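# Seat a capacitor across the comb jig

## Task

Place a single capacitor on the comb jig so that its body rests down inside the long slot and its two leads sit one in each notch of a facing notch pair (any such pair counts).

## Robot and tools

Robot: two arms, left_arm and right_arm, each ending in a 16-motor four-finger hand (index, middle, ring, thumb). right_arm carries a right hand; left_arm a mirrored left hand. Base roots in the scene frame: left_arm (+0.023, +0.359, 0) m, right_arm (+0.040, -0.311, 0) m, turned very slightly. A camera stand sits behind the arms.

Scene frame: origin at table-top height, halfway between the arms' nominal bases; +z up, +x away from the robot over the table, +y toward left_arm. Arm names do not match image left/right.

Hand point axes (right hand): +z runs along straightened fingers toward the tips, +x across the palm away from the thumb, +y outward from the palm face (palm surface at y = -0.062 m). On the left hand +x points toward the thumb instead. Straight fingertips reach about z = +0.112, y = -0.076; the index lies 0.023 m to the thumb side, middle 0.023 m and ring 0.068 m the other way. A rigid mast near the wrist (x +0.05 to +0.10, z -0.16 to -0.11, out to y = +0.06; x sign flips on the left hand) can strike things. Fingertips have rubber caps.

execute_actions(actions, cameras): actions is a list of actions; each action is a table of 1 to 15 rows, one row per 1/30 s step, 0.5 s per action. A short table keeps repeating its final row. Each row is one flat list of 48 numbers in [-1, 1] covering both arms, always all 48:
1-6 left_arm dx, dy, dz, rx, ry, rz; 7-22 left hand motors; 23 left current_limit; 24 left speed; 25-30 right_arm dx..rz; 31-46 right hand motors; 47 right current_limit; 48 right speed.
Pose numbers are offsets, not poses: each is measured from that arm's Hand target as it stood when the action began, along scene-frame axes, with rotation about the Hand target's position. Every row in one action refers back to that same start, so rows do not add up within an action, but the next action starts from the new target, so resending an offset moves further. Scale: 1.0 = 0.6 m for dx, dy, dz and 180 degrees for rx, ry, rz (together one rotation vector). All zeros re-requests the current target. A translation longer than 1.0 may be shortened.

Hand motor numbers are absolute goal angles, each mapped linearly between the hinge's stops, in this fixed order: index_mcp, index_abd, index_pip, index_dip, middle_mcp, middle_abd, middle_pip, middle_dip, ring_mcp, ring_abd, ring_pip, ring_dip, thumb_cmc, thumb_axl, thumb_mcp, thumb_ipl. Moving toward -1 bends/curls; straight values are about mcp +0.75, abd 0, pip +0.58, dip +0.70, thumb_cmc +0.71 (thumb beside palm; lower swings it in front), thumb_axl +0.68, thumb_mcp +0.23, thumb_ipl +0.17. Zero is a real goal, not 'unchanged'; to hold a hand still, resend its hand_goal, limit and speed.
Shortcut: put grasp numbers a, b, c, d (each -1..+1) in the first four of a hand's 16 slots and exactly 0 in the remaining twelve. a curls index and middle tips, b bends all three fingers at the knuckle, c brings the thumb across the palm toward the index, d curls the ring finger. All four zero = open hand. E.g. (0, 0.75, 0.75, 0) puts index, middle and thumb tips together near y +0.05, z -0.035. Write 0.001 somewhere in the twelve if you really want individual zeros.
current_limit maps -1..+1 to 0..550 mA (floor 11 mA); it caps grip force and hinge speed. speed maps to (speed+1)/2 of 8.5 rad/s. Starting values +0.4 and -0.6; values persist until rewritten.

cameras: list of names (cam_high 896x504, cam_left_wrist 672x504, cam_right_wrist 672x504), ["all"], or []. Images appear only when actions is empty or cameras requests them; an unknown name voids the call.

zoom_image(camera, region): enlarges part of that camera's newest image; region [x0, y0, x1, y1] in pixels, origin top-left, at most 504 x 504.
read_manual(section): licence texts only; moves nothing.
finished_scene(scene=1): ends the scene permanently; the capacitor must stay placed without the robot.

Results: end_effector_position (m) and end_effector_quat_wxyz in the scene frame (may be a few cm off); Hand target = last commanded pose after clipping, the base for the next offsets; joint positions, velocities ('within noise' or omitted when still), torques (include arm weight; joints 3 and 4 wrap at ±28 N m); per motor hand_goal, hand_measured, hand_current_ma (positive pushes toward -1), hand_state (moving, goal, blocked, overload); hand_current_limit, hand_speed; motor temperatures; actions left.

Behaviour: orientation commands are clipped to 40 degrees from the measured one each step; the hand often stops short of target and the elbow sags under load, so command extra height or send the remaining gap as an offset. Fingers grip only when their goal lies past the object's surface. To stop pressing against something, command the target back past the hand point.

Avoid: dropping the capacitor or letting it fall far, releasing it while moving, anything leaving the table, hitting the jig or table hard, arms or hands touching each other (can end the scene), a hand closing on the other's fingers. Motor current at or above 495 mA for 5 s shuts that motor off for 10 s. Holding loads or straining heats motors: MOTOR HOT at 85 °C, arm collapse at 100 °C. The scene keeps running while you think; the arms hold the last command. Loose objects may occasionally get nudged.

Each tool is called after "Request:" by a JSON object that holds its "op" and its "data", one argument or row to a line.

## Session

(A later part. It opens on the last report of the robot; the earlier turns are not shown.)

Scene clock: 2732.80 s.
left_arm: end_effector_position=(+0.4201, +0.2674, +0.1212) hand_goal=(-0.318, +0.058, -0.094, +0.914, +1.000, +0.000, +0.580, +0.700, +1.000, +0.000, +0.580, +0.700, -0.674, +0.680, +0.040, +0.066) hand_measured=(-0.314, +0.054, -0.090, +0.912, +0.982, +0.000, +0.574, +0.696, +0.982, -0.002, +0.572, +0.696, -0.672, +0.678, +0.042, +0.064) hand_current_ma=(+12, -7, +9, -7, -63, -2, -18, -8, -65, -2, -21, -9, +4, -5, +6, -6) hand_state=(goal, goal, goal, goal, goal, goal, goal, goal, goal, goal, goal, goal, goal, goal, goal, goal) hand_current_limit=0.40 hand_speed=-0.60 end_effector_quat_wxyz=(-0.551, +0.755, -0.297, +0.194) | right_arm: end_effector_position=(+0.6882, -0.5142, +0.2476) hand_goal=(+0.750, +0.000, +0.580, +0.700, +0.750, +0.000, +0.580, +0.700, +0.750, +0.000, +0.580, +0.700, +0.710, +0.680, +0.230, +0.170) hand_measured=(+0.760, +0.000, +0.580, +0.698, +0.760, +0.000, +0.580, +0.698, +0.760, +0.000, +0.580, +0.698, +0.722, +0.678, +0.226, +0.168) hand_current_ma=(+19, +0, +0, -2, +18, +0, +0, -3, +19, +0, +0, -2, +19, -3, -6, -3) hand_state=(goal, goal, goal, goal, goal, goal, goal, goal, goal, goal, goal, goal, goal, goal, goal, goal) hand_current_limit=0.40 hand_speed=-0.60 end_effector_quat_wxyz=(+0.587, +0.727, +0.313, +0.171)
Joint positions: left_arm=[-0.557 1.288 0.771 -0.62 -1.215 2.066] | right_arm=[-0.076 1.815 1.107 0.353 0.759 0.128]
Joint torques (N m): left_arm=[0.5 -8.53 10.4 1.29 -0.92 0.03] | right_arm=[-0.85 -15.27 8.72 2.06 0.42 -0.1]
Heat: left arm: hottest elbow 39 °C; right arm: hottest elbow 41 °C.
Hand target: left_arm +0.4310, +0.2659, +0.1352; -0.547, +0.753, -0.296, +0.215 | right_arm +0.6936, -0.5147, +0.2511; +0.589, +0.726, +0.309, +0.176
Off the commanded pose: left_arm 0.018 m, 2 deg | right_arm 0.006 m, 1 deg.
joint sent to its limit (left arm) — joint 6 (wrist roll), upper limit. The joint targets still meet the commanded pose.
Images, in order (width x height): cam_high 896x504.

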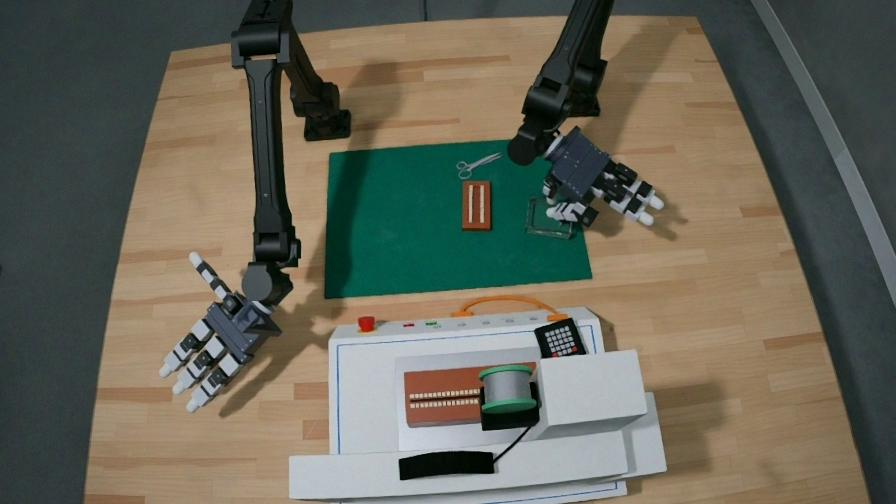

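Request:
{"op": "execute_actions", "data": {
  "actions": [
    [[-0.04,0.01,0.01,0,0,0,1,0,0.58,0.7,1,0,0.58,0.7,1,0,0.58,0.7,-0.72,0.68,0.2,-0.1,0.4,-0.4,0,0,0,0,0,0,0,0,0,0,0,0,0,0,0,0,0,0,0,0,0,0,0.4,-0.6],[-0.09,0.02,0.01,0,0,0,1,0,0.58,0.7,1,0,0.58,0.7,1,0,0.58,0.7,-0.72,0.68,0.2,-0.1,0.4,-0.4,0,0,0,0,0,0,0,0,0,0,0,0,0,0,0,0,0,0,0,0,0,0,0.4,-0.6],[-0.143,0.03,0,0,0,0,1,0,0.58,0.7,1,0,0.58,0.7,1,0,0.58,0.7,-0.72,0.68,0.2,-0.1,0.4,-0.4,0,0,0,0,0,0,0,0,0,0,0,0,0,0,0,0,0,0,0,0,0,0,0.4,-0.6]],
    [[0,0,-0.05,0,0,0,1,0,0.58,0.7,1,0,0.58,0.7,1,0,0.58,0.7,-0.72,0.68,0.2,-0.1,0.4,-0.6,0,0,0,0,0,0,0,0,0,0,0,0,0,0,0,0,0,0,0,0,0,0,0.4,-0.6],[0,0,-0.1,0,0,0,1,0,0.58,0.7,1,0,0.58,0.7,1,0,0.58,0.7,-0.72,0.68,0.2,-0.1,0.4,-0.6,0,0,0,0,0,0,0,0,0,0,0,0,0,0,0,0,0,0,0,0,0,0,0.4,-0.6],[0,0,-0.133,0,0,0,1,0,0.58,0.7,1,0,0.58,0.7,1,0,0.58,0.7,-0.72,0.68,0.2,-0.1,0.4,-0.6,0,0,0,0,0,0,0,0,0,0,0,0,0,0,0,0,0,0,0,0,0,0,0.4,-0.6]],
    [[0,0,0,0,0,0,1,0,0.58,0.7,1,0,0.58,0.7,1,0,0.58,0.7,-0.72,0.68,0.2,-0.1,0.4,-0.6,0,0,0,0,0,0,0,0,0,0,0,0,0,0,0,0,0,0,0,0,0,0,0.4,-0.6]]
  ],
  "cameras": ["cam_high"]
}}

Request:
{"op": "zoom_image", "data": {
  "camera": "cam_high",
  "region": [510, 180, 590, 244]
}}

Scene clock: 2835.87 s.
left_arm: end_effector_position=(+0.3405, +0.2875, +0.0537) hand_goal=(+1.000, +0.000, +0.580, +0.700, +1.000, +0.000, +0.580, +0.700, +1.000, +0.000, +0.580, +0.700, -0.720, +0.680, +0.200, -0.100) hand_measured=(+0.980, +0.002, +0.574, +0.702, +0.982, +0.000, +0.574, +0.696, +0.982, -0.002, +0.574, +0.696, -0.718, +0.678, +0.198, -0.098) hand_current_ma=(-71, +6, -20, +6, -61, -2, -17, -8, -64, -2, -20, -9, +6, -4, -9, +7) hand_state=(goal, goal, goal, goal, goal, goal, goal, goal, goal, goal, goal, goal, goal, goal, goal, goal) hand_current_limit=0.40 hand_speed=-0.60 end_effector_quat_wxyz=(-0.547, +0.753, -0.298, +0.211) | right_arm: end_effector_position=(+0.6882, -0.5142, +0.2476) hand_goal=(+0.750, +0.000, +0.580, +0.700, +0.750, +0.000, +0.580, +0.700, +0.750, +0.000, +0.580, +0.700, +0.710, +0.680, +0.230, +0.170) hand_measured=(+0.760, +0.000, +0.580, +0.698, +0.760, +0.000, +0.580, +0.698, +0.760, +0.000, +0.580, +0.698, +0.722, +0.678, +0.226, +0.168) hand_current_ma=(+19, +0, +0, -2, +18, +0, +0, -3, +19, +0, +0, -2, +19, -3, -6, -3) hand_state=(goal, goal, goal, goal, goal, goal, goal, goal, goal, goal, goal, goal, goal, goal, goal, goal) hand_current_limit=0.40 hand_speed=-0.60 end_effector_quat_wxyz=(+0.587, +0.727, +0.313, +0.171)
Joint positions: left_arm=[-0.65 1.207 0.498 -0.582 -1.24 1.876] | right_arm=[-0.076 1.815 1.107 0.353 0.759 0.128]
Joint torques (N m): left_arm=[-0.32 -4.48 8.06 1.09 -1.23 -0.06] | right_arm=[-0.67 -15.15 8.73 2.17 0.4 -0.06]
Heat: left arm: hottest elbow 41 °C; right arm: hottest elbow 41 °C.
Hand target: left_arm +0.3451, +0.2838, +0.0553; -0.547, +0.753, -0.296, +0.215 | right_arm +0.6936, -0.5147, +0.2511; +0.589, +0.726, +0.309, +0.176
Off the commanded pose: left_arm 0.006 m, 1 deg | right_arm 0.006 m, 1 deg.
Images, in order (width x height): cam_high 896x504.

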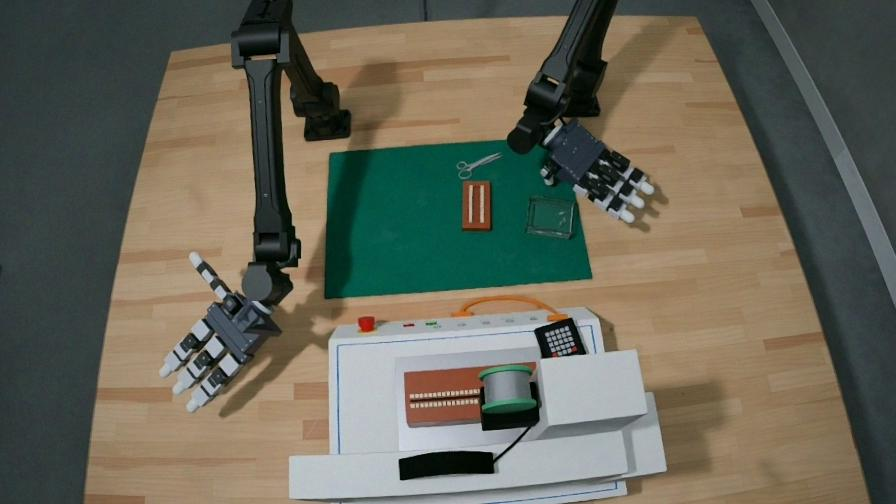

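Scaled by 6.300 from the camera's 896x504 image, which has a finer 1280x720 frame.

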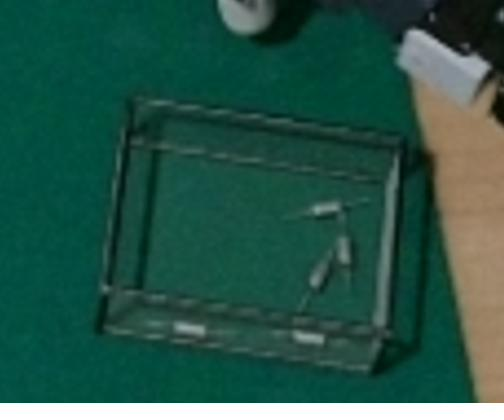

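Request:
{"op": "execute_actions", "data": {
  "actions": [
    [[0.028,-0.006,-0.006,0,0,0,1,0,0.58,0.7,1,0,0.58,0.7,1,0,0.58,0.7,-0.72,0.68,0.2,-0.1,0.4,-0.6,0,0,0,0,0,0,0,0,0,0,0,0,0,0,0,0,0,0,0,0,0,0,0.4,-0.6],[0.057,-0.012,-0.01,0,0,0,1,0,0.58,0.7,1,0,0.58,0.7,1,0,0.58,0.7,-0.72,0.68,0.2,-0.1,0.4,-0.6,0,0,0,0,0,0,0,0,0,0,0,0,0,0,0,0,0,0,0,0,0,0,0.4,-0.6]],
    [[0,0,0,0,0,0,1,0,0.58,0.7,1,0,0.58,0.7,1,0,0.58,0.7,-0.72,0.68,0.2,-0.1,0.4,-0.6,0,0,0,0,0,0,0,0,0,0,0,0,0,0,0,0,0,0,0,0,0,0,0.4,-0.6]]
  ],
  "cameras": ["cam_high"]
}}

Request:
{"op": "zoom_image", "data": {
  "camera": "cam_high",
  "region": [510, 180, 590, 244]
}}

Scene clock: 2857.67 s.
left_arm: end_effector_position=(+0.3625, +0.2842, +0.0373) hand_goal=(+1.000, +0.000, +0.580, +0.700, +1.000, +0.000, +0.580, +0.700, +1.000, +0.000, +0.580, +0.700, -0.720, +0.680, +0.200, -0.100) hand_measured=(+0.982, +0.002, +0.574, +0.702, +0.982, +0.000, +0.574, +0.696, +0.982, -0.002, +0.574, +0.696, -0.718, +0.678, +0.198, -0.098) hand_current_ma=(-65, +6, -20, +6, -61, -2, -17, -8, -64, -2, -20, -9, +6, -4, -8, +7) hand_state=(goal, goal, goal, goal, goal, goal, goal, goal, goal, goal, goal, goal, goal, goal, goal, goal) hand_current_limit=0.40 hand_speed=-0.60 end_effector_quat_wxyz=(-0.550, +0.749, -0.308, +0.203) | right_arm: end_effector_position=(+0.6882, -0.5142, +0.2476) hand_goal=(+0.750, +0.000, +0.580, +0.700, +0.750, +0.000, +0.580, +0.700, +0.750, +0.000, +0.580, +0.700, +0.710, +0.680, +0.230, +0.170) hand_measured=(+0.760, +0.000, +0.580, +0.698, +0.760, +0.000, +0.580, +0.698, +0.760, +0.000, +0.580, +0.698, +0.722, +0.678, +0.226, +0.168) hand_current_ma=(+19, +0, +0, -2, +18, +0, +0, -3, +19, +0, +0, -2, +19, -3, -6, -3) hand_state=(goal, goal, goal, goal, goal, goal, goal, goal, goal, goal, goal, goal, goal, goal, goal, goal) hand_current_limit=0.40 hand_speed=-0.60 end_effector_quat_wxyz=(+0.587, +0.727, +0.313, +0.171)
Joint positions: left_arm=[-0.612 1.304 0.512 -0.402 -1.228 2.005] | right_arm=[-0.076 1.815 1.107 0.353 0.759 0.128]
Joint torques (N m): left_arm=[0.56 -6.07 9.92 1.22 -0.99 0.04] | right_arm=[-0.85 -15.44 8.72 2 0.4 -0.1]
Heat: left arm: hottest elbow 39 °C; right arm: hottest elbow 41 °C.
Hand target: left_arm +0.3793, +0.2766, +0.0493; -0.547, +0.753, -0.296, +0.215 | right_arm +0.6936, -0.5147, +0.2511; +0.589, +0.726, +0.309, +0.176
Off the commanded pose: left_arm 0.022 m, 2 deg | right_arm 0.006 m, 1 deg.
Images, in order (width x height): cam_high 896x504.

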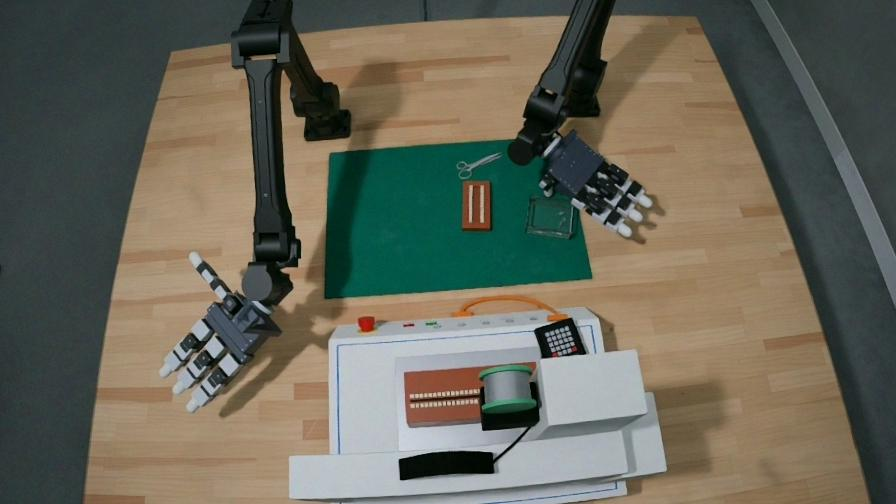

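Scaled by 6.300 from the camera's 896x504 image, which has a finer 1280x720 frame.

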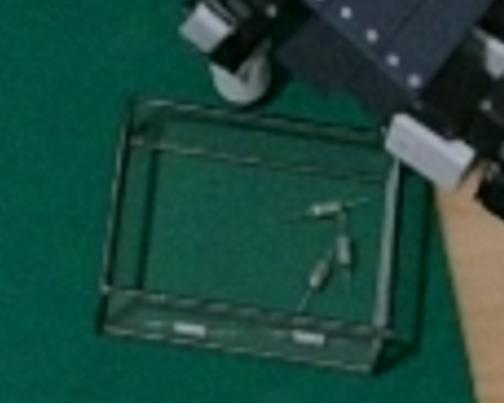

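Request:
{"op": "execute_actions", "data": {
  "actions": [
    [[0.0,0,0.02,0,0,0,1,0,0.58,0.7,1,0,0.58,0.7,1,0,0.58,0.7,-0.72,0.68,0.2,-0.1,0.4,-0.6,0,0,0,0,0,0,0,0,0,0,0,0,0,0,0,0,0,0,0,0,0,0,0.4,-0.6],[0.005,0,0.02,0,0,0,1,0,0.58,0.7,1,0,0.58,0.7,1,0,0.58,0.7,-0.72,0.68,0.2,-0.1,0.4,-0.6,0,0,0,0,0,0,0,0,0,0,0,0,0,0,0,0,0,0,0,0,0,0,0.4,-0.6],[0.018,0,0.02,0,0,0,1,0,0.58,0.7,1,0,0.58,0.7,1,0,0.58,0.7,-0.72,0.68,0.2,-0.1,0.4,-0.6,0,0,0,0,0,0,0,0,0,0,0,0,0,0,0,0,0,0,0,0,0,0,0.4,-0.6]],
    [[0,0,0,0,0,0,1,0,0.58,0.7,1,0,0.58,0.7,1,0,0.58,0.7,-0.72,0.68,0.2,-0.1,0.4,-0.6,0,0,0,0,0,0,0,0,0,0,0,0,0,0,0,0,0,0,0,0,0,0,0.4,-0.6]]
  ],
  "cameras": ["cam_high"]
}}

Request:
{"op": "zoom_image", "data": {
  "camera": "cam_high",
  "region": [510, 180, 590, 244]
}}

Scene clock: 2874.17 s.
left_arm: end_effector_position=(+0.3707, +0.2855, +0.0436) hand_goal=(+1.000, +0.000, +0.580, +0.700, +1.000, +0.000, +0.580, +0.700, +1.000, +0.000, +0.580, +0.700, -0.720, +0.680, +0.200, -0.100) hand_measured=(+0.982, +0.002, +0.574, +0.702, +0.982, +0.000, +0.574, +0.696, +0.982, -0.002, +0.574, +0.696, -0.718, +0.678, +0.198, -0.098) hand_current_ma=(-65, +6, -20, +6, -61, -2, -17, -8, -64, -2, -20, -9, +6, -4, -8, +7) hand_state=(goal, goal, goal, goal, goal, goal, goal, goal, goal, goal, goal, goal, goal, goal, goal, goal) hand_current_limit=0.40 hand_speed=-0.60 end_effector_quat_wxyz=(-0.551, +0.748, -0.313, +0.196) | right_arm: end_effector_position=(+0.6882, -0.5142, +0.2476) hand_goal=(+0.750, +0.000, +0.580, +0.700, +0.750, +0.000, +0.580, +0.700, +0.750, +0.000, +0.580, +0.700, +0.710, +0.680, +0.230, +0.170) hand_measured=(+0.760, +0.000, +0.580, +0.698, +0.760, +0.000, +0.580, +0.698, +0.760, +0.000, +0.580, +0.698, +0.722, +0.678, +0.226, +0.168) hand_current_ma=(+19, +0, +0, -2, +18, +0, +0, -3, +19, +0, +0, -2, +19, -3, -6, -3) hand_state=(goal, goal, goal, goal, goal, goal, goal, goal, goal, goal, goal, goal, goal, goal, goal, goal) hand_current_limit=0.40 hand_speed=-0.60 end_effector_quat_wxyz=(+0.587, +0.727, +0.313, +0.171)
Joint positions: left_arm=[-0.592 1.304 0.535 -0.39 -1.219 2.059] | right_arm=[-0.076 1.815 1.107 0.353 0.759 0.128]
Joint torques (N m): left_arm=[0.56 -7.18 10.44 1.25 -0.97 0.03] | right_arm=[-1.03 -15.44 8.81 2.04 0.4 -0.07]
Heat: left arm: hottest elbow 40 °C; right arm: hottest elbow 41 °C.
Hand target: left_arm +0.3901, +0.2766, +0.0613; -0.547, +0.753, -0.296, +0.215 | right_arm +0.6936, -0.5147, +0.2511; +0.589, +0.726, +0.309, +0.176
Off the commanded pose: left_arm 0.028 m, 3 deg | right_arm 0.006 m, 1 deg.
Images, in order (width x height): cam_high 896x504.

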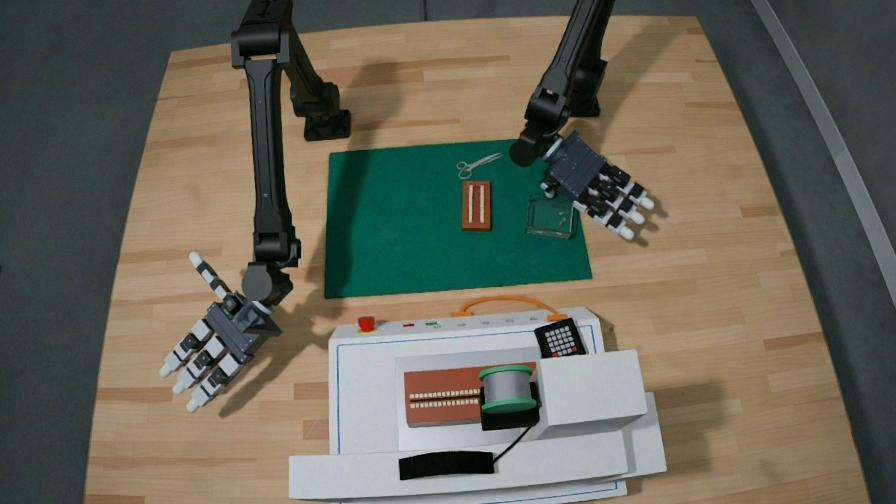

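Scaled by 6.300 from the camera's 896x504 image, which has a finer 1280x720 frame.

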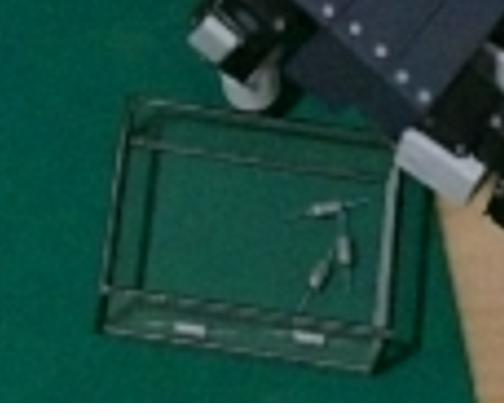

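Request:
{"op": "execute_actions", "data": {
  "actions": [
    [[0.014,-0.005,0,0,0,0.01,1,0,0.58,0.7,1,0,0.58,0.7,1,0,0.58,0.7,-0.72,0.68,0.2,-0.1,0.4,-0.6,0,0,0,0,0,0,0,0,0,0,0,0,0,0,0,0,0,0,0,0,0,0,0.4,-0.6],[0.028,-0.01,0,0,0,0.017,1,0,0.58,0.7,1,0,0.58,0.7,1,0,0.58,0.7,-0.72,0.68,0.2,-0.1,0.4,-0.6,0,0,0,0,0,0,0,0,0,0,0,0,0,0,0,0,0,0,0,0,0,0,0.4,-0.6]]
  ],
  "cameras": ["cam_high"]
}}

Request:
{"op": "zoom_image", "data": {
  "camera": "cam_high",
  "region": [510, 180, 590, 244]
}}

Scene clock: 2886.93 s.
left_arm: end_effector_position=(+0.3847, +0.2795, +0.0474) hand_goal=(+1.000, +0.000, +0.580, +0.700, +1.000, +0.000, +0.580, +0.700, +1.000, +0.000, +0.580, +0.700, -0.720, +0.680, +0.200, -0.100) hand_measured=(+0.982, +0.002, +0.574, +0.702, +0.982, +0.000, +0.574, +0.696, +0.982, -0.002, +0.574, +0.696, -0.730, +0.678, +0.204, -0.098) hand_current_ma=(-64, +6, -20, +6, -61, -2, -17, -8, -64, -2, -20, -9, -35, -5, +15, +8) hand_state=(goal, goal, goal, goal, goal, goal, goal, goal, goal, goal, goal, goal, goal, goal, goal, goal) hand_current_limit=0.40 hand_speed=-0.60 end_effector_quat_wxyz=(-0.555, +0.754, -0.300, +0.184) | right_arm: end_effector_position=(+0.6882, -0.5142, +0.2476) hand_goal=(+0.750, +0.000, +0.580, +0.700, +0.750, +0.000, +0.580, +0.700, +0.750, +0.000, +0.580, +0.700, +0.710, +0.680, +0.230, +0.170) hand_measured=(+0.760, +0.000, +0.580, +0.698, +0.760, +0.000, +0.580, +0.698, +0.760, +0.000, +0.580, +0.698, +0.722, +0.678, +0.226, +0.168) hand_current_ma=(+19, +0, +0, -2, +18, +0, +0, -3, +19, +0, +0, -2, +19, -3, -6, -3) hand_state=(goal, goal, goal, goal, goal, goal, goal, goal, goal, goal, goal, goal, goal, goal, goal, goal) hand_current_limit=0.40 hand_speed=-0.60 end_effector_quat_wxyz=(+0.587, +0.727, +0.313, +0.171)
Joint positions: left_arm=[-0.587 1.362 0.61 -0.496 -1.231 1.972] | right_arm=[-0.076 1.815 1.107 0.353 0.759 0.128]
Joint torques (N m): left_arm=[0.62 -6.42 11.19 0.64 -1.28 -0.27] | right_arm=[-1.03 -15.03 8.7 2.21 0.41 -0.07]
Heat: left arm: hottest elbow 41 °C; right arm: hottest elbow 41 °C.
Hand target: left_arm +0.4070, +0.2706, +0.0613; -0.552, +0.761, -0.276, +0.201 | right_arm +0.6936, -0.5147, +0.2511; +0.589, +0.726, +0.309, +0.176
Off the commanded pose: left_arm 0.028 m, 4 deg | right_arm 0.006 m, 1 deg.
Images, in order (width x height): cam_high 896x504.

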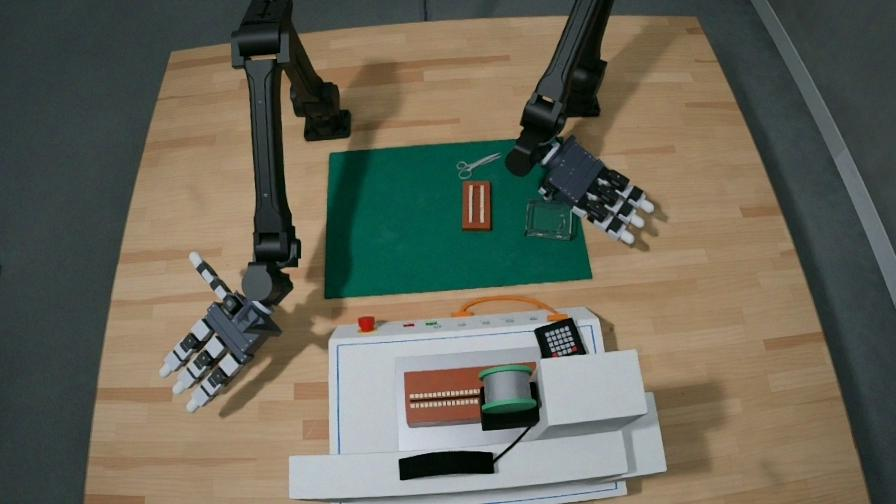

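Scaled by 6.300 from the camera's 896x504 image, which has a finer 1280x720 frame.

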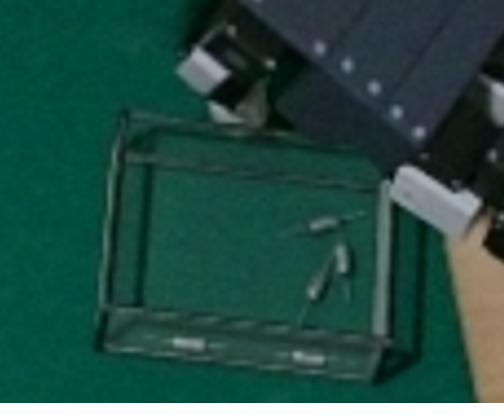

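Request:
{"op": "execute_actions", "data": {
  "actions": [
    [[0,0,0,0,0,0,1,0,0.58,0.7,1,0,0.58,0.7,1,0,0.58,0.7,-0.50,0.68,0.05,-0.1,1.0,-0.55,0,0,0,0,0,0,0,0,0,0,0,0,0,0,0,0,0,0,0,0,0,0,0.4,-0.6]]
  ],
  "cameras": ["cam_high"]
}}

Request:
{"op": "zoom_image", "data": {
  "camera": "cam_high",
  "region": [510, 186, 590, 250]
}}

Request:
{"op": "execute_actions", "data": {
  "actions": [],
  "cameras": ["cam_high"]
}}

Request:
{"op": "zoom_image", "data": {
  "camera": "cam_high",
  "region": [510, 186, 590, 250]
}}

Scene clock: 2900.53 s.
left_arm: end_effector_position=(+0.3829, +0.2808, +0.0459) hand_goal=(+1.000, +0.000, +0.580, +0.700, +1.000, +0.000, +0.580, +0.700, +1.000, +0.000, +0.580, +0.700, -0.500, +0.680, +0.050, -0.100) hand_measured=(+0.982, +0.002, +0.574, +0.702, +0.982, +0.000, +0.574, +0.696, +0.982, -0.002, +0.574, +0.696, -0.526, +0.672, +0.066, -0.090) hand_current_ma=(-64, +6, -20, +6, -61, -2, -17, -8, -64, -2, -20, -9, -95, -28, +66, +44) hand_state=(goal, goal, goal, goal, goal, goal, goal, goal, goal, goal, goal, goal, blocked, goal, goal, goal) hand_current_limit=1.00 hand_speed=-0.55 end_effector_quat_wxyz=(-0.556, +0.753, -0.303, +0.179) | right_arm: end_effector_position=(+0.6882, -0.5142, +0.2476) hand_goal=(+0.750, +0.000, +0.580, +0.700, +0.750, +0.000, +0.580, +0.700, +0.750, +0.000, +0.580, +0.700, +0.710, +0.680, +0.230, +0.170) hand_measured=(+0.760, +0.000, +0.580, +0.698, +0.760, +0.000, +0.580, +0.698, +0.760, +0.000, +0.580, +0.698, +0.722, +0.678, +0.226, +0.168) hand_current_ma=(+19, +0, +0, -2, +18, +0, +0, -3, +19, +0, +0, -2, +19, -3, -6, -3) hand_state=(goal, goal, goal, goal, goal, goal, goal, goal, goal, goal, goal, goal, goal, goal, goal, goal) hand_current_limit=0.40 hand_speed=-0.60 end_effector_quat_wxyz=(+0.587, +0.727, +0.313, +0.171)
Joint positions: left_arm=[-0.587 1.365 0.61 -0.507 -1.231 1.968] | right_arm=[-0.076 1.815 1.107 0.353 0.759 0.128]
Joint torques (N m): left_arm=[0.5 -6.71 11.25 0.79 -1.28 -0.28] | right_arm=[-1.08 -14.62 8.84 2.13 0.39 -0.1]
Heat: left arm: hottest elbow 40 °C; right arm: hottest elbow 41 °C.
Hand target: left_arm +0.4069, +0.2706, +0.0613; -0.552, +0.761, -0.276, +0.201 | right_arm +0.6936, -0.5147, +0.2511; +0.589, +0.726, +0.309, +0.176
Off the commanded pose: left_arm 0.030 m, 4 deg | right_arm 0.006 m, 1 deg.
Images, in order (width x height): cam_high 896x504.

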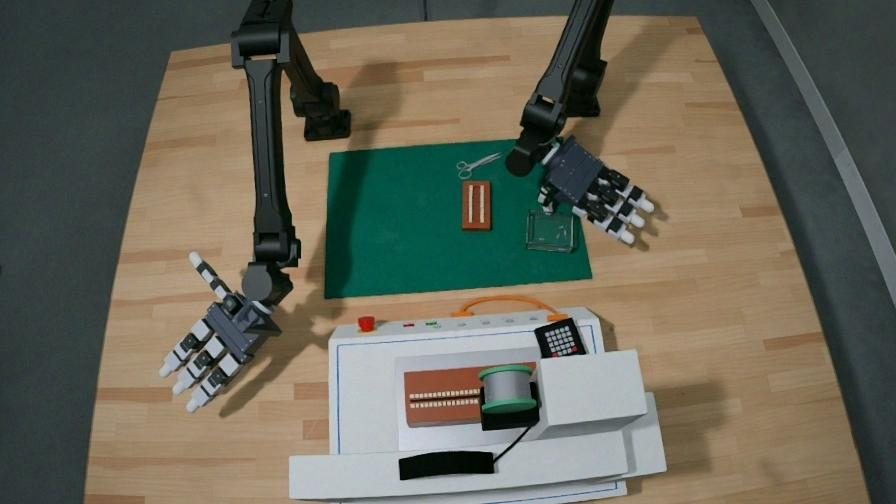

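Scaled by 6.300 from the camera's 896x504 image, which has a finer 1280x720 frame.

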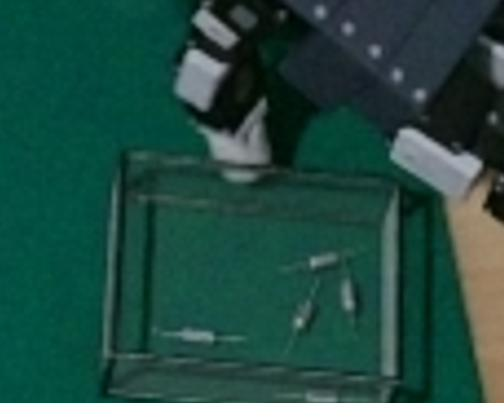

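Scene clock: 2900.53 s.
left_arm: end_effector_position=(+0.3829, +0.2808, +0.0459) hand_goal=(+1.000, +0.000, +0.580, +0.700, +1.000, +0.000, +0.580, +0.700, +1.000, +0.000, +0.580, +0.700, -0.500, +0.680, +0.050, -0.100) hand_measured=(+0.982, +0.002, +0.574, +0.702, +0.982, +0.000, +0.574, +0.696, +0.982, -0.002, +0.574, +0.696, -0.526, +0.672, +0.066, -0.090) hand_current_ma=(-64, +6, -20, +6, -61, -2, -17, -8, -64, -2, -20, -9, -95, -28, +66, +44) hand_state=(goal, goal, goal, goal, goal, goal, goal, goal, goal, goal, goal, goal, blocked, goal, goal, goal) hand_current_limit=1.00 hand_speed=-0.55 end_effector_quat_wxyz=(-0.556, +0.753, -0.303, +0.179) | right_arm: end_effector_position=(+0.6882, -0.5142, +0.2476) hand_goal=(+0.750, +0.000, +0.580, +0.700, +0.750, +0.000, +0.580, +0.700, +0.750, +0.000, +0.580, +0.700, +0.710, +0.680, +0.230, +0.170) hand_measured=(+0.760, +0.000, +0.580, +0.698, +0.760, +0.000, +0.580, +0.698, +0.760, +0.000, +0.580, +0.698, +0.722, +0.678, +0.226, +0.168) hand_current_ma=(+19, +0, +0, -2, +18, +0, +0, -3, +19, +0, +0, -2, +19, -3, -6, -3) hand_state=(goal, goal, goal, goal, goal, goal, goal, goal, goal, goal, goal, goal, goal, goal, goal, goal) hand_current_limit=0.40 hand_speed=-0.60 end_effector_quat_wxyz=(+0.587, +0.727, +0.313, +0.171)
Joint positions: left_arm=[-0.587 1.365 0.61 -0.507 -1.231 1.968] | right_arm=[-0.076 1.815 1.107 0.353 0.759 0.128]
Joint velocities: within noise
Joint torques (N m): left_arm=[0.5 -6.71 11.25 0.79 -1.28 -0.28] | right_arm=[-1.08 -14.62 8.84 2.13 0.39 -0.1]
Motor temperatures (°C): left_arm=[25 29 40 27 32 27] | right_arm=[27 35 41 28 26 27]
Heat: left arm: hottest elbow 40 °C; right arm: hottest elbow 41 °C.
Hand target: left_arm +0.4069, +0.2706, +0.0613; -0.552, +0.761, -0.276, +0.201 | right_arm +0.6936, -0.5147, +0.2511; +0.589, +0.726, +0.309, +0.176
Off the commanded pose: left_arm 0.030 m, 4 deg | right_arm 0.006 m, 1 deg.
Images, in order (width x height): cam_high 896x504.

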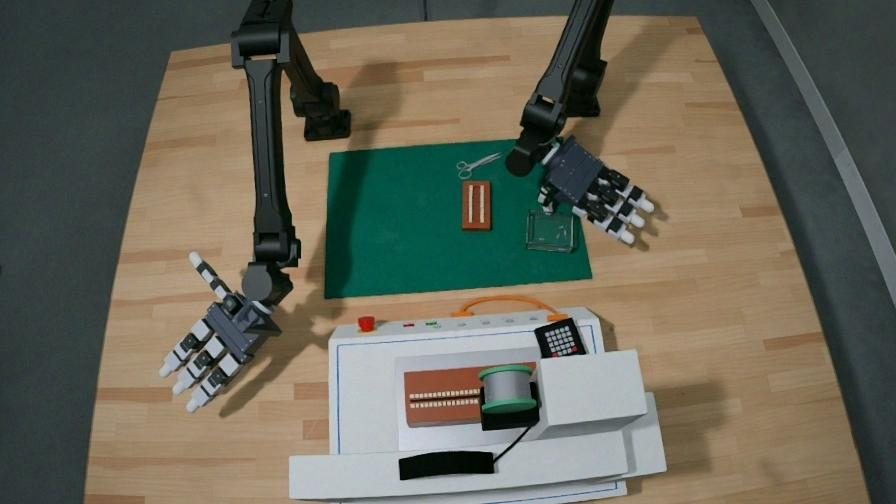

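Scaled by 6.300 from the camera's 896x504 image, which has a finer 1280x720 frame.

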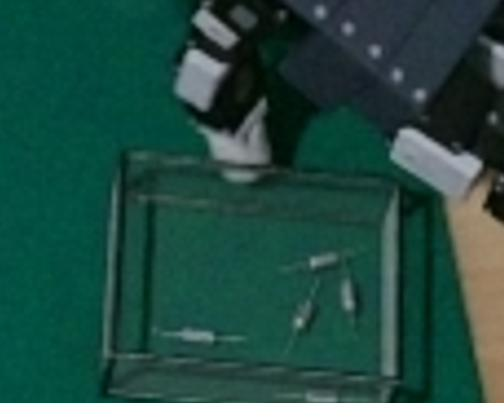

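Request:
{"op": "execute_actions", "data": {
  "actions": [
    [[0,0,0,0,0,0,1,0,0.58,0.7,1,0,0.58,0.7,1,0,0.58,0.7,-0.72,0.68,0.2,-0.1,0.4,-0.6,0,0,0,0,0,0,0,0,0,0,0,0,0,0,0,0,0,0,0,0,0,0,0.4,-0.6],[-0.03,0,0,0,0,0,1,0,0.58,0.7,1,0,0.58,0.7,1,0,0.58,0.7,-0.72,0.68,0.2,-0.1,0.4,-0.6,0,0,0,0,0,0,0,0,0,0,0,0,0,0,0,0,0,0,0,0,0,0,0.4,-0.6],[-0.06,0,0,0,0,0,1,0,0.58,0.7,1,0,0.58,0.7,1,0,0.58,0.7,-0.72,0.68,0.2,-0.1,0.4,-0.6,0,0,0,0,0,0,0,0,0,0,0,0,0,0,0,0,0,0,0,0,0,0,0.4,-0.6],[-0.08,0,0,0,0,0,1,0,0.58,0.7,1,0,0.58,0.7,1,0,0.58,0.7,-0.72,0.68,0.2,-0.1,0.4,-0.6,0,0,0,0,0,0,0,0,0,0,0,0,0,0,0,0,0,0,0,0,0,0,0.4,-0.6]]
  ],
  "cameras": ["cam_high"]
}}

Request:
{"op": "zoom_image", "data": {
  "camera": "cam_high",
  "region": [510, 190, 590, 254]
}}

Scene clock: 2914.97 s.
left_arm: end_effector_position=(+0.3541, +0.2777, +0.0568) hand_goal=(+1.000, +0.000, +0.580, +0.700, +1.000, +0.000, +0.580, +0.700, +1.000, +0.000, +0.580, +0.700, -0.720, +0.680, +0.200, -0.100) hand_measured=(+0.982, +0.002, +0.574, +0.702, +0.982, +0.000, +0.574, +0.696, +0.982, -0.002, +0.574, +0.696, -0.716, +0.678, +0.198, -0.098) hand_current_ma=(-63, +6, -20, +6, -61, -2, -17, -8, -64, -2, -20, -9, +11, -6, -8, +8) hand_state=(goal, goal, goal, goal, goal, goal, goal, goal, goal, goal, goal, goal, goal, goal, goal, goal) hand_current_limit=0.40 hand_speed=-0.60 end_effector_quat_wxyz=(-0.552, +0.759, -0.283, +0.196) | right_arm: end_effector_position=(+0.6882, -0.5142, +0.2476) hand_goal=(+0.750, +0.000, +0.580, +0.700, +0.750, +0.000, +0.580, +0.700, +0.750, +0.000, +0.580, +0.700, +0.710, +0.680, +0.230, +0.170) hand_measured=(+0.760, +0.000, +0.580, +0.698, +0.760, +0.000, +0.580, +0.698, +0.760, +0.000, +0.580, +0.698, +0.722, +0.678, +0.226, +0.168) hand_current_ma=(+19, +0, +0, -2, +18, +0, +0, -3, +19, +0, +0, -2, +19, -3, -6, -3) hand_state=(goal, goal, goal, goal, goal, goal, goal, goal, goal, goal, goal, goal, goal, goal, goal, goal) hand_current_limit=0.40 hand_speed=-0.60 end_effector_quat_wxyz=(+0.587, +0.727, +0.313, +0.171)
Joint positions: left_arm=[-0.653 1.295 0.589 -0.73 -1.249 1.728] | right_arm=[-0.076 1.815 1.107 0.353 0.759 0.128]
Joint torques (N m): left_arm=[-0.79 -5.83 8.5 0.2 -1.31 -0.16] | right_arm=[-0.91 -15.44 8.83 2.07 0.4 -0.05]
Heat: left arm: hottest elbow 40 °C; right arm: hottest elbow 41 °C.
Hand target: left_arm +0.3589, +0.2706, +0.0613; -0.553, +0.761, -0.276, +0.201 | right_arm +0.6936, -0.5147, +0.2511; +0.589, +0.726, +0.309, +0.176
Off the commanded pose: left_arm 0.010 m, 1 deg | right_arm 0.006 m, 1 deg.
Images, in order (width x height): cam_high 896x504.

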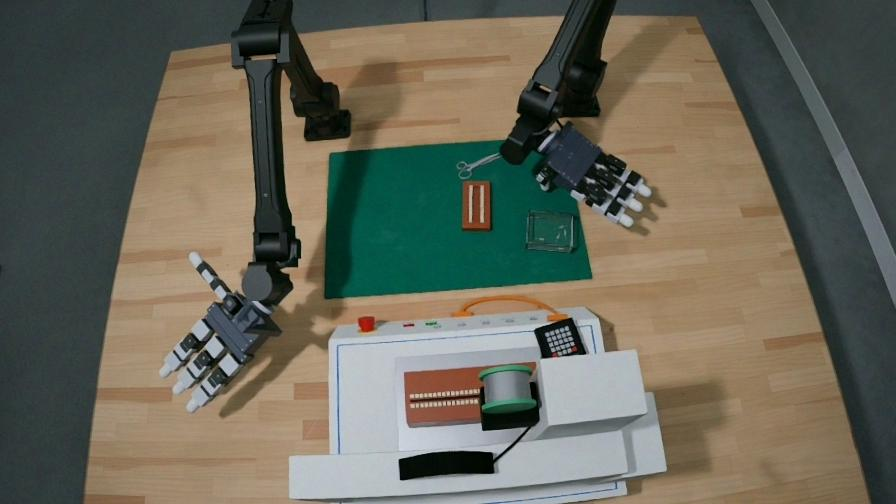

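Scaled by 6.300 from the camera's 896x504 image, which has a finer 1280x720 frame.

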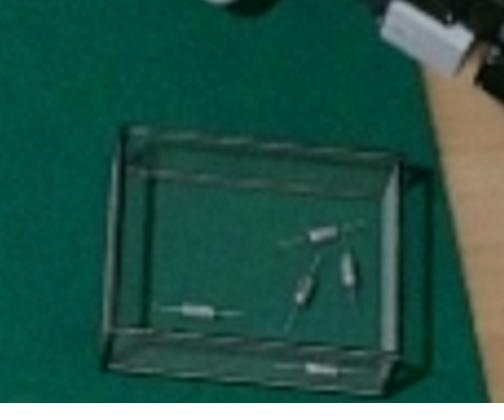

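Request:
{"op": "execute_actions", "data": {
  "actions": [
    [[0,0,0.05,0,0,0,1,0,0.58,0.7,1,0,0.58,0.7,1,0,0.58,0.7,-0.674,0.68,0.04,0.066,0.4,-0.6,0,0,0,0,0,0,0,0,0,0,0,0,0,0,0,0,0,0,0,0,0,0,0.4,-0.6],[0,0,0.1,0,0,0,1,0,0.58,0.7,1,0,0.58,0.7,1,0,0.58,0.7,-0.674,0.68,0.04,0.066,0.4,-0.6,0,0,0,0,0,0,0,0,0,0,0,0,0,0,0,0,0,0,0,0,0,0,0.4,-0.6],[0.02,0,0.148,0,0,0,1,0,0.58,0.7,1,0,0.58,0.7,1,0,0.58,0.7,-0.674,0.68,0.04,0.066,0.4,-0.6,0,0,0,0,0,0,0,0,0,0,0,0,0,0,0,0,0,0,0,0,0,0,0.4,-0.6]],
    [[0.06,-0.005,0,0,0,0,1,0,0.58,0.7,1,0,0.58,0.7,1,0,0.58,0.7,-0.674,0.68,0.04,0.066,0.4,-0.6,0,0,0,0,0,0,0,0,0,0,0,0,0,0,0,0,0,0,0,0,0,0,0.4,-0.6],[0.12,-0.01,0,0,0,0,1,0,0.58,0.7,1,0,0.58,0.7,1,0,0.58,0.7,-0.674,0.68,0.04,0.066,0.4,-0.6,0,0,0,0,0,0,0,0,0,0,0,0,0,0,0,0,0,0,0,0,0,0,0.4,-0.6],[0.182,-0.014,0,0,0,0,1,0,0.58,0.7,1,0,0.58,0.7,1,0,0.58,0.7,-0.674,0.68,0.04,0.066,0.4,-0.6,0,0,0,0,0,0,0,0,0,0,0,0,0,0,0,0,0,0,0,0,0,0,0.4,-0.6]],
    [[0,0,-0.03,0,0,0,-0.318,0.058,-0.0934,0.913,1,0,0.58,0.7,1,0,0.58,0.7,-0.674,0.68,0.04,0.066,0.4,-0.6,0,0,0,0,0,0,0,0,0,0,0,0,0,0,0,0,0,0,0,0,0,0,0.4,-0.6]]
  ],
  "cameras": ["cam_high"]
}}

Request:
{"op": "zoom_image", "data": {
  "camera": "cam_high",
  "region": [510, 190, 590, 254]
}}

Scene clock: 2964.03 s.
left_arm: end_effector_position=(+0.4718, +0.2620, +0.1282) hand_goal=(-0.318, +0.058, -0.094, +0.914, +1.000, +0.000, +0.580, +0.700, +1.000, +0.000, +0.580, +0.700, -0.674, +0.680, +0.040, +0.066) hand_measured=(-0.314, +0.054, -0.090, +0.912, +0.982, +0.000, +0.574, +0.696, +0.982, -0.002, +0.574, +0.696, -0.674, +0.678, +0.042, +0.064) hand_current_ma=(+12, -7, +9, -7, -61, -2, -17, -8, -64, -2, -20, -9, -1, -5, +5, -5) hand_state=(goal, goal, goal, goal, goal, goal, goal, goal, goal, goal, goal, goal, goal, goal, goal, goal) hand_current_limit=0.40 hand_speed=-0.60 end_effector_quat_wxyz=(-0.554, +0.765, -0.270, +0.190) | right_arm: end_effector_position=(+0.6882, -0.5142, +0.2476) hand_goal=(+0.750, +0.000, +0.580, +0.700, +0.750, +0.000, +0.580, +0.700, +0.750, +0.000, +0.580, +0.700, +0.710, +0.680, +0.230, +0.170) hand_measured=(+0.760, +0.000, +0.580, +0.698, +0.760, +0.000, +0.580, +0.698, +0.760, +0.000, +0.580, +0.698, +0.722, +0.678, +0.226, +0.168) hand_current_ma=(+19, +0, +0, -2, +18, +0, +0, -3, +19, +0, +0, -2, +19, -3, -6, -3) hand_state=(goal, goal, goal, goal, goal, goal, goal, goal, goal, goal, goal, goal, goal, goal, goal, goal) hand_current_limit=0.40 hand_speed=-0.60 end_effector_quat_wxyz=(+0.587, +0.727, +0.313, +0.171)
Joint positions: left_arm=[-0.504 1.41 0.904 -0.604 -1.212 2.066] | right_arm=[-0.076 1.815 1.107 0.353 0.759 0.128]
Joint torques (N m): left_arm=[0.38 -9.17 9.87 1.32 -0.9 0.03] | right_arm=[-0.79 -14.92 8.79 2.04 0.39 -0.09]
Heat: left arm: hottest elbow 39 °C; right arm: hottest elbow 41 °C.
Hand target: left_arm +0.4801, +0.2622, +0.1320; -0.552, +0.761, -0.276, +0.201 | right_arm +0.6936, -0.5147, +0.2511; +0.589, +0.726, +0.309, +0.176
Off the commanded pose: left_arm 0.009 m, 1 deg | right_arm 0.006 m, 1 deg.
joint sent to its limit (left arm) — joint 6 (wrist roll), upper limit. The joint targets still meet the commanded pose.
Images, in order (width x height): cam_high 896x504.

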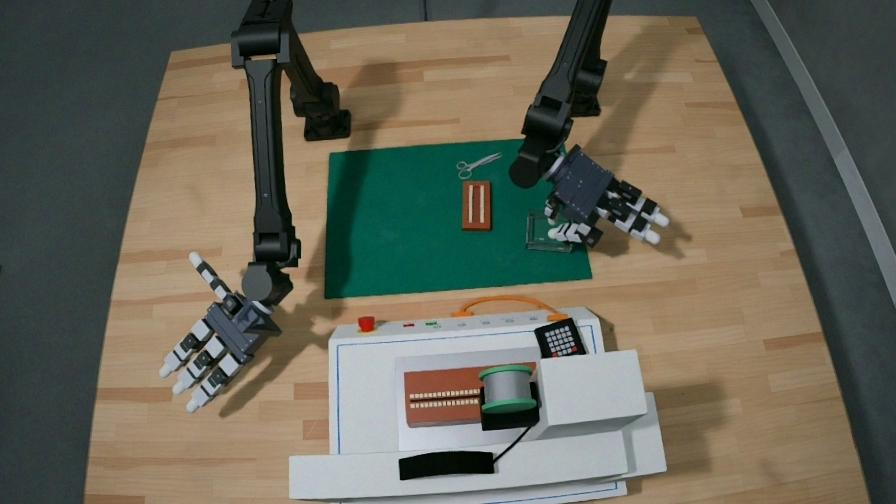

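Scaled by 6.300 from the camera's 896x504 image, which has a finer 1280x720 frame.

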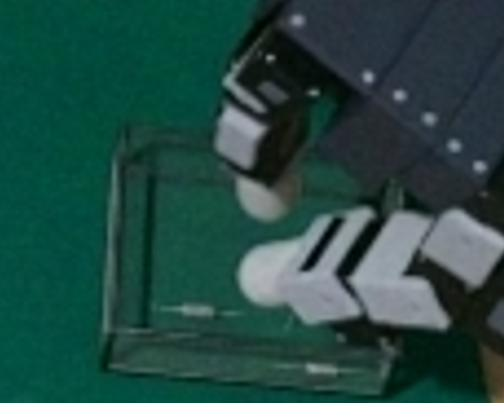

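Request:
{"op": "execute_actions", "data": {
  "actions": [
    [[-0.021,-0.012,-0.035,0,0,0,-0.318,0.058,-0.0934,0.913,1,0,0.58,0.7,1,0,0.58,0.7,-0.674,0.68,0.04,0.066,0.4,-0.6,0,0,0,0,0,0,0,0,0,0,0,0,0,0,0,0,0,0,0,0,0,0,0.4,-0.6],[-0.042,-0.023,-0.07,0,0,0,-0.318,0.058,-0.0934,0.913,1,0,0.58,0.7,1,0,0.58,0.7,-0.674,0.68,0.04,0.066,0.4,-0.6,0,0,0,0,0,0,0,0,0,0,0,0,0,0,0,0,0,0,0,0,0,0,0.4,-0.6]],
    [[0,0,0,0,0,0,-0.318,0.058,-0.0934,0.913,1,0,0.58,0.7,1,0,0.58,0.7,-0.674,0.68,0.04,0.066,0.4,-0.6,0,0,0,0,0,0,0,0,0,0,0,0,0,0,0,0,0,0,0,0,0,0,0.4,-0.6]]
  ],
  "cameras": ["cam_high"]
}}

Request:
{"op": "zoom_image", "data": {
  "camera": "cam_high",
  "region": [510, 190, 590, 254]
}}

Scene clock: 3116.53 s.
left_arm: end_effector_position=(+0.4499, +0.2544, +0.0874) hand_goal=(-0.318, +0.058, -0.094, +0.914, +1.000, +0.000, +0.580, +0.700, +1.000, +0.000, +0.580, +0.700, -0.674, +0.680, +0.040, +0.066) hand_measured=(-0.314, +0.054, -0.090, +0.912, +0.982, +0.000, +0.574, +0.696, +0.982, -0.002, +0.574, +0.696, -0.674, +0.678, +0.042, +0.064) hand_current_ma=(+11, -7, +9, -7, -61, -2, -17, -8, -64, -2, -20, -9, +0, -5, +4, -5) hand_state=(goal, goal, goal, goal, goal, goal, goal, goal, goal, goal, goal, goal, goal, goal, goal, goal) hand_current_limit=0.40 hand_speed=-0.60 end_effector_quat_wxyz=(-0.554, +0.760, -0.282, +0.190) | right_arm: end_effector_position=(+0.6882, -0.5142, +0.2476) hand_goal=(+0.750, +0.000, +0.580, +0.700, +0.750, +0.000, +0.580, +0.700, +0.750, +0.000, +0.580, +0.700, +0.710, +0.680, +0.230, +0.170) hand_measured=(+0.760, +0.000, +0.580, +0.698, +0.760, +0.000, +0.580, +0.698, +0.760, +0.000, +0.580, +0.698, +0.722, +0.678, +0.226, +0.168) hand_current_ma=(+19, +0, +0, -2, +18, +0, +0, -3, +19, +0, +0, -2, +19, -3, -6, -3) hand_state=(goal, goal, goal, goal, goal, goal, goal, goal, goal, goal, goal, goal, goal, goal, goal, goal) hand_current_limit=0.40 hand_speed=-0.60 end_effector_quat_wxyz=(+0.587, +0.727, +0.313, +0.171)
Joint positions: left_arm=[-0.548 1.444 0.819 -0.554 -1.224 2.011] | right_arm=[-0.076 1.815 1.107 0.353 0.759 0.128]
Joint torques (N m): left_arm=[-0.73 -9.29 8.55 1.18 -1.15 -0.16] | right_arm=[-0.79 -14.86 8.73 2.06 0.39 -0.08]
Heat: left arm: hottest elbow 41 °C; right arm: hottest elbow 41 °C.
Hand target: left_arm +0.4549, +0.2484, +0.0901; -0.553, +0.761, -0.276, +0.201 | right_arm +0.6936, -0.5147, +0.2511; +0.589, +0.726, +0.309, +0.176
Off the commanded pose: left_arm 0.008 m, 1 deg | right_arm 0.006 m, 1 deg.
Images, in order (width x height): cam_high 896x504.

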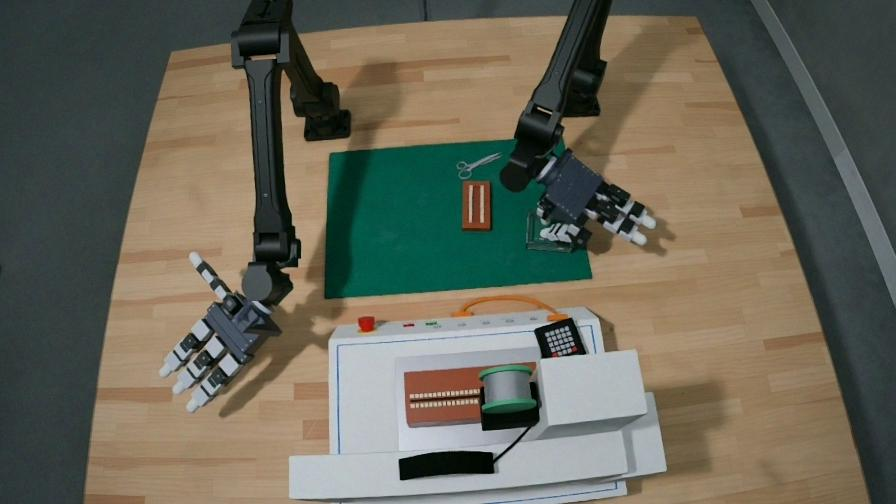

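Scaled by 6.300 from the camera's 896x504 image, which has a finer 1280x720 frame.

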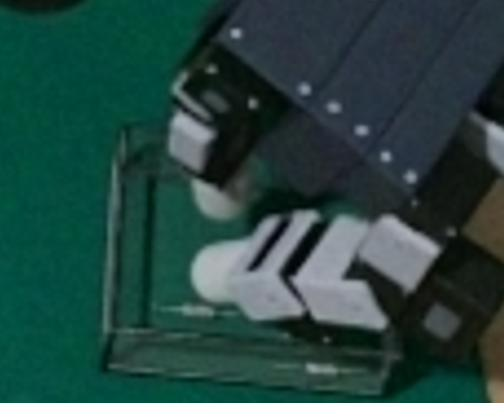

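Request:
{"op": "execute_actions", "data": {
  "actions": [
    [[-0.008,-0.010,-0.028,0,0,0,-0.318,0.058,-0.0934,0.913,1,0,0.58,0.7,1,0,0.58,0.7,-0.674,0.68,0.04,0.066,0.4,-0.6,0,0,0,0,0,0,0,0,0,0,0,0,0,0,0,0,0,0,0,0,0,0,0.4,-0.6]],
    [[0,0,0,0,0,0,-0.318,0.058,-0.0934,0.913,1,0,0.58,0.7,1,0,0.58,0.7,-0.674,0.68,0.04,0.066,0.4,-0.6,0,0,0,0,0,0,0,0,0,0,0,0,0,0,0,0,0,0,0,0,0,0,0.4,-0.6]]
  ],
  "cameras": ["cam_high"]
}}

Request:
{"op": "zoom_image", "data": {
  "camera": "cam_high",
  "region": [510, 190, 590, 254]
}}

Scene clock: 3168.87 s.
left_arm: end_effector_position=(+0.4485, +0.2473, +0.0747) hand_goal=(-0.318, +0.058, -0.094, +0.914, +1.000, +0.000, +0.580, +0.700, +1.000, +0.000, +0.580, +0.700, -0.674, +0.680, +0.040, +0.066) hand_measured=(-0.314, +0.054, -0.090, +0.912, +0.982, +0.000, +0.574, +0.696, +0.982, -0.002, +0.574, +0.696, -0.674, +0.678, +0.042, +0.064) hand_current_ma=(+11, -7, +9, -7, -61, -2, -17, -8, -64, -2, -20, -9, +0, -5, +4, -5) hand_state=(goal, goal, goal, goal, goal, goal, goal, goal, goal, goal, goal, goal, goal, goal, goal, goal) hand_current_limit=0.40 hand_speed=-0.60 end_effector_quat_wxyz=(-0.553, +0.761, -0.277, +0.195) | right_arm: end_effector_position=(+0.6882, -0.5142, +0.2476) hand_goal=(+0.750, +0.000, +0.580, +0.700, +0.750, +0.000, +0.580, +0.700, +0.750, +0.000, +0.580, +0.700, +0.710, +0.680, +0.230, +0.170) hand_measured=(+0.760, +0.000, +0.580, +0.698, +0.760, +0.000, +0.580, +0.698, +0.760, +0.000, +0.580, +0.698, +0.722, +0.678, +0.226, +0.168) hand_current_ma=(+19, +0, +0, -2, +18, +0, +0, -3, +19, +0, +0, -2, +19, -3, -6, -3) hand_state=(goal, goal, goal, goal, goal, goal, goal, goal, goal, goal, goal, goal, goal, goal, goal, goal) hand_current_limit=0.40 hand_speed=-0.60 end_effector_quat_wxyz=(+0.587, +0.727, +0.313, +0.171)
Joint positions: left_arm=[-0.566 1.474 0.813 -0.553 -1.232 1.956] | right_arm=[-0.076 1.815 1.107 0.353 0.759 0.128]
Joint torques (N m): left_arm=[-0.79 -9.11 7.94 0.91 -1.16 -0.14] | right_arm=[-0.91 -15.21 8.77 2.15 0.39 -0.07]
Heat: left arm: hottest elbow 39 °C; right arm: hottest elbow 41 °C.
Hand target: left_arm +0.4501, +0.2425, +0.0733; -0.553, +0.761, -0.276, +0.201 | right_arm +0.6936, -0.5147, +0.2511; +0.589, +0.726, +0.309, +0.176
Off the commanded pose: left_arm 0.005 m, 1 deg | right_arm 0.006 m, 1 deg.
Images, in order (width x height): cam_high 896x504.

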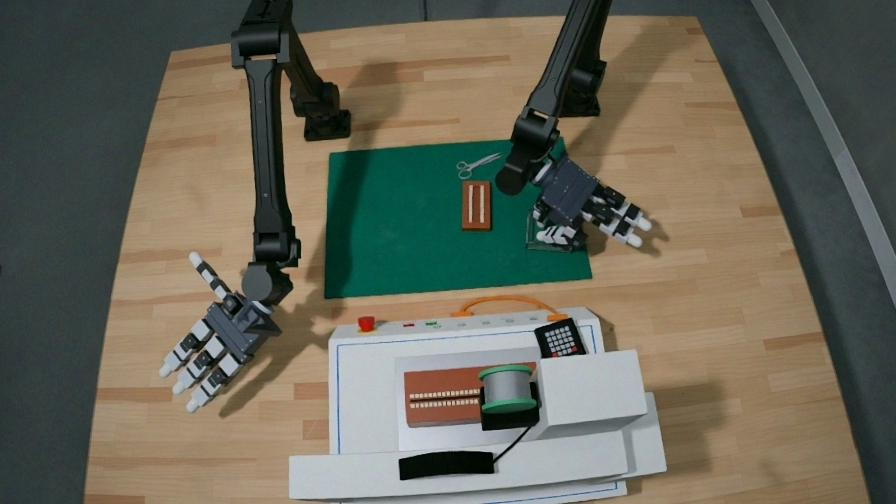

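Scaled by 6.300 from the camera's 896x504 image, which has a finer 1280x720 frame.

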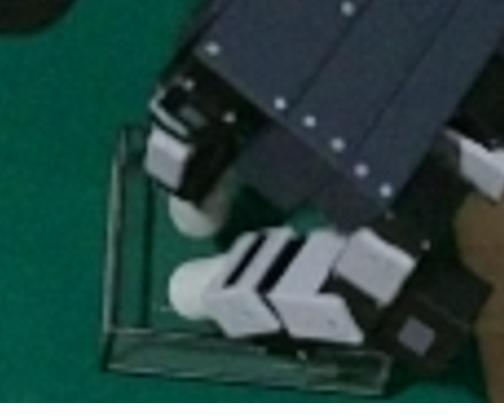

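Request:
{"op": "execute_actions", "data": {
  "actions": [
    [[-0.008,0.0167,-0.024,0,0,0,-0.318,0.058,-0.0934,0.913,1,0,0.58,0.7,1,0,0.58,0.7,-0.674,0.68,0.04,0.066,0.4,-0.6,0,0,0,0,0,0,0,0,0,0,0,0,0,0,0,0,0,0,0,0,0,0,0.4,-0.6]],
    [[0,0,0,0,0,0,-0.318,0.058,-0.0934,0.913,1,0,0.58,0.7,1,0,0.58,0.7,-0.674,0.68,0.04,0.066,0.4,-0.6,0,0,0,0,0,0,0,0,0,0,0,0,0,0,0,0,0,0,0,0,0,0,0.4,-0.6]]
  ],
  "cameras": ["cam_high"]
}}

Request:
{"op": "zoom_image", "data": {
  "camera": "cam_high",
  "region": [510, 190, 590, 254]
}}

Scene clock: 3198.40 s.
left_arm: end_effector_position=(+0.4437, +0.2504, +0.0619) hand_goal=(-0.318, +0.058, -0.094, +0.914, +1.000, +0.000, +0.580, +0.700, +1.000, +0.000, +0.580, +0.700, -0.674, +0.680, +0.040, +0.066) hand_measured=(-0.314, +0.054, -0.090, +0.912, +0.982, +0.000, +0.574, +0.696, +0.982, -0.002, +0.574, +0.696, -0.674, +0.678, +0.042, +0.064) hand_current_ma=(+11, -7, +9, -7, -61, -2, -17, -8, -64, -2, -20, -9, +0, -5, +4, -5) hand_state=(goal, goal, goal, goal, goal, goal, goal, goal, goal, goal, goal, goal, goal, goal, goal, goal) hand_current_limit=0.40 hand_speed=-0.60 end_effector_quat_wxyz=(-0.552, +0.761, -0.274, +0.204) | right_arm: end_effector_position=(+0.6882, -0.5142, +0.2476) hand_goal=(+0.750, +0.000, +0.580, +0.700, +0.750, +0.000, +0.580, +0.700, +0.750, +0.000, +0.580, +0.700, +0.710, +0.680, +0.230, +0.170) hand_measured=(+0.760, +0.000, +0.580, +0.698, +0.760, +0.000, +0.580, +0.698, +0.760, +0.000, +0.580, +0.698, +0.722, +0.678, +0.226, +0.168) hand_current_ma=(+19, +0, +0, -2, +18, +0, +0, -3, +19, +0, +0, -2, +19, -3, -6, -3) hand_state=(goal, goal, goal, goal, goal, goal, goal, goal, goal, goal, goal, goal, goal, goal, goal, goal) hand_current_limit=0.40 hand_speed=-0.60 end_effector_quat_wxyz=(+0.587, +0.727, +0.313, +0.171)
Joint positions: left_arm=[-0.566 1.477 0.765 -0.468 -1.232 1.974] | right_arm=[-0.076 1.815 1.107 0.353 0.759 0.128]
Joint torques (N m): left_arm=[0.21 -8.88 7.49 1.22 -0.93 0.03] | right_arm=[-0.62 -14.86 8.76 2.13 0.39 -0.08]
Heat: left arm: hottest elbow 38 °C; right arm: hottest elbow 41 °C.
Hand target: left_arm +0.4453, +0.2525, +0.0588; -0.553, +0.761, -0.276, +0.201 | right_arm +0.6936, -0.5147, +0.2511; +0.589, +0.726, +0.309, +0.176
Off the commanded pose: left_arm 0.004 m, 0 deg | right_arm 0.006 m, 1 deg.
Images, in order (width x height): cam_high 896x504.

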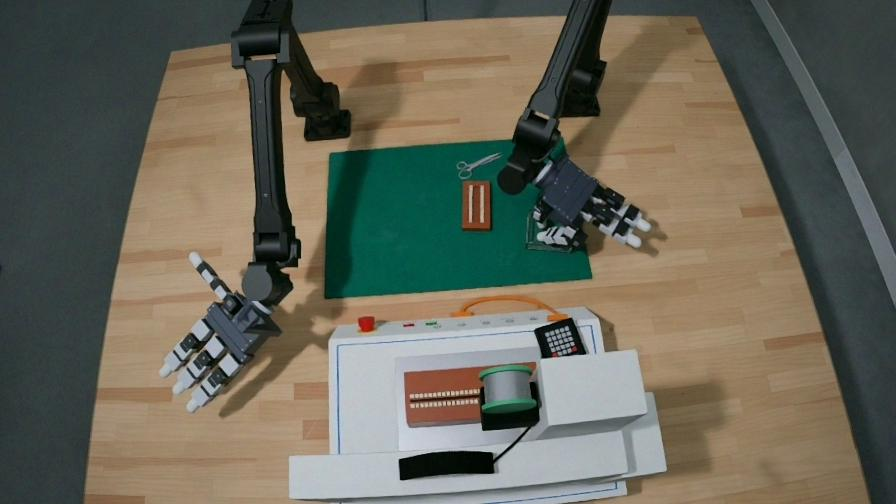

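Scaled by 6.300 from the camera's 896x504 image, which has a finer 1280x720 frame.

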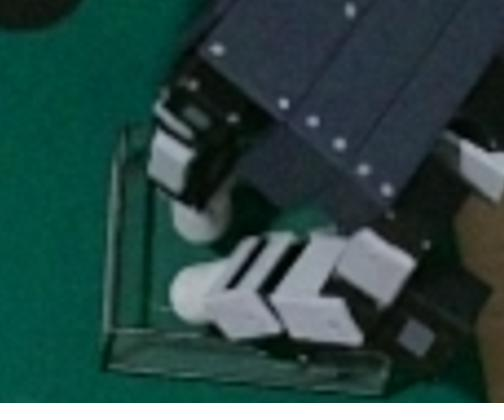

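Request:
{"op": "zoom_image", "data": {
  "camera": "cam_high",
  "region": [524, 215, 564, 250]
}}

Scaled by 12.600 from the camera's 896x504 image, which has a finer 1280x720 frame.

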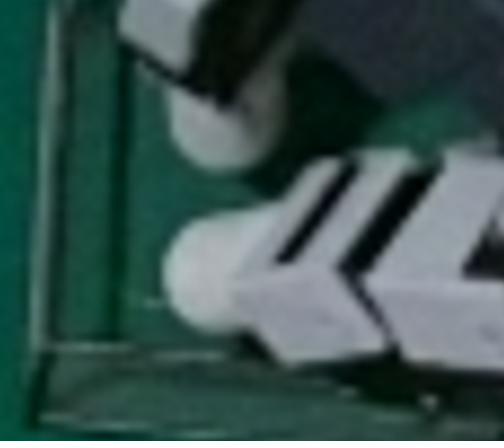

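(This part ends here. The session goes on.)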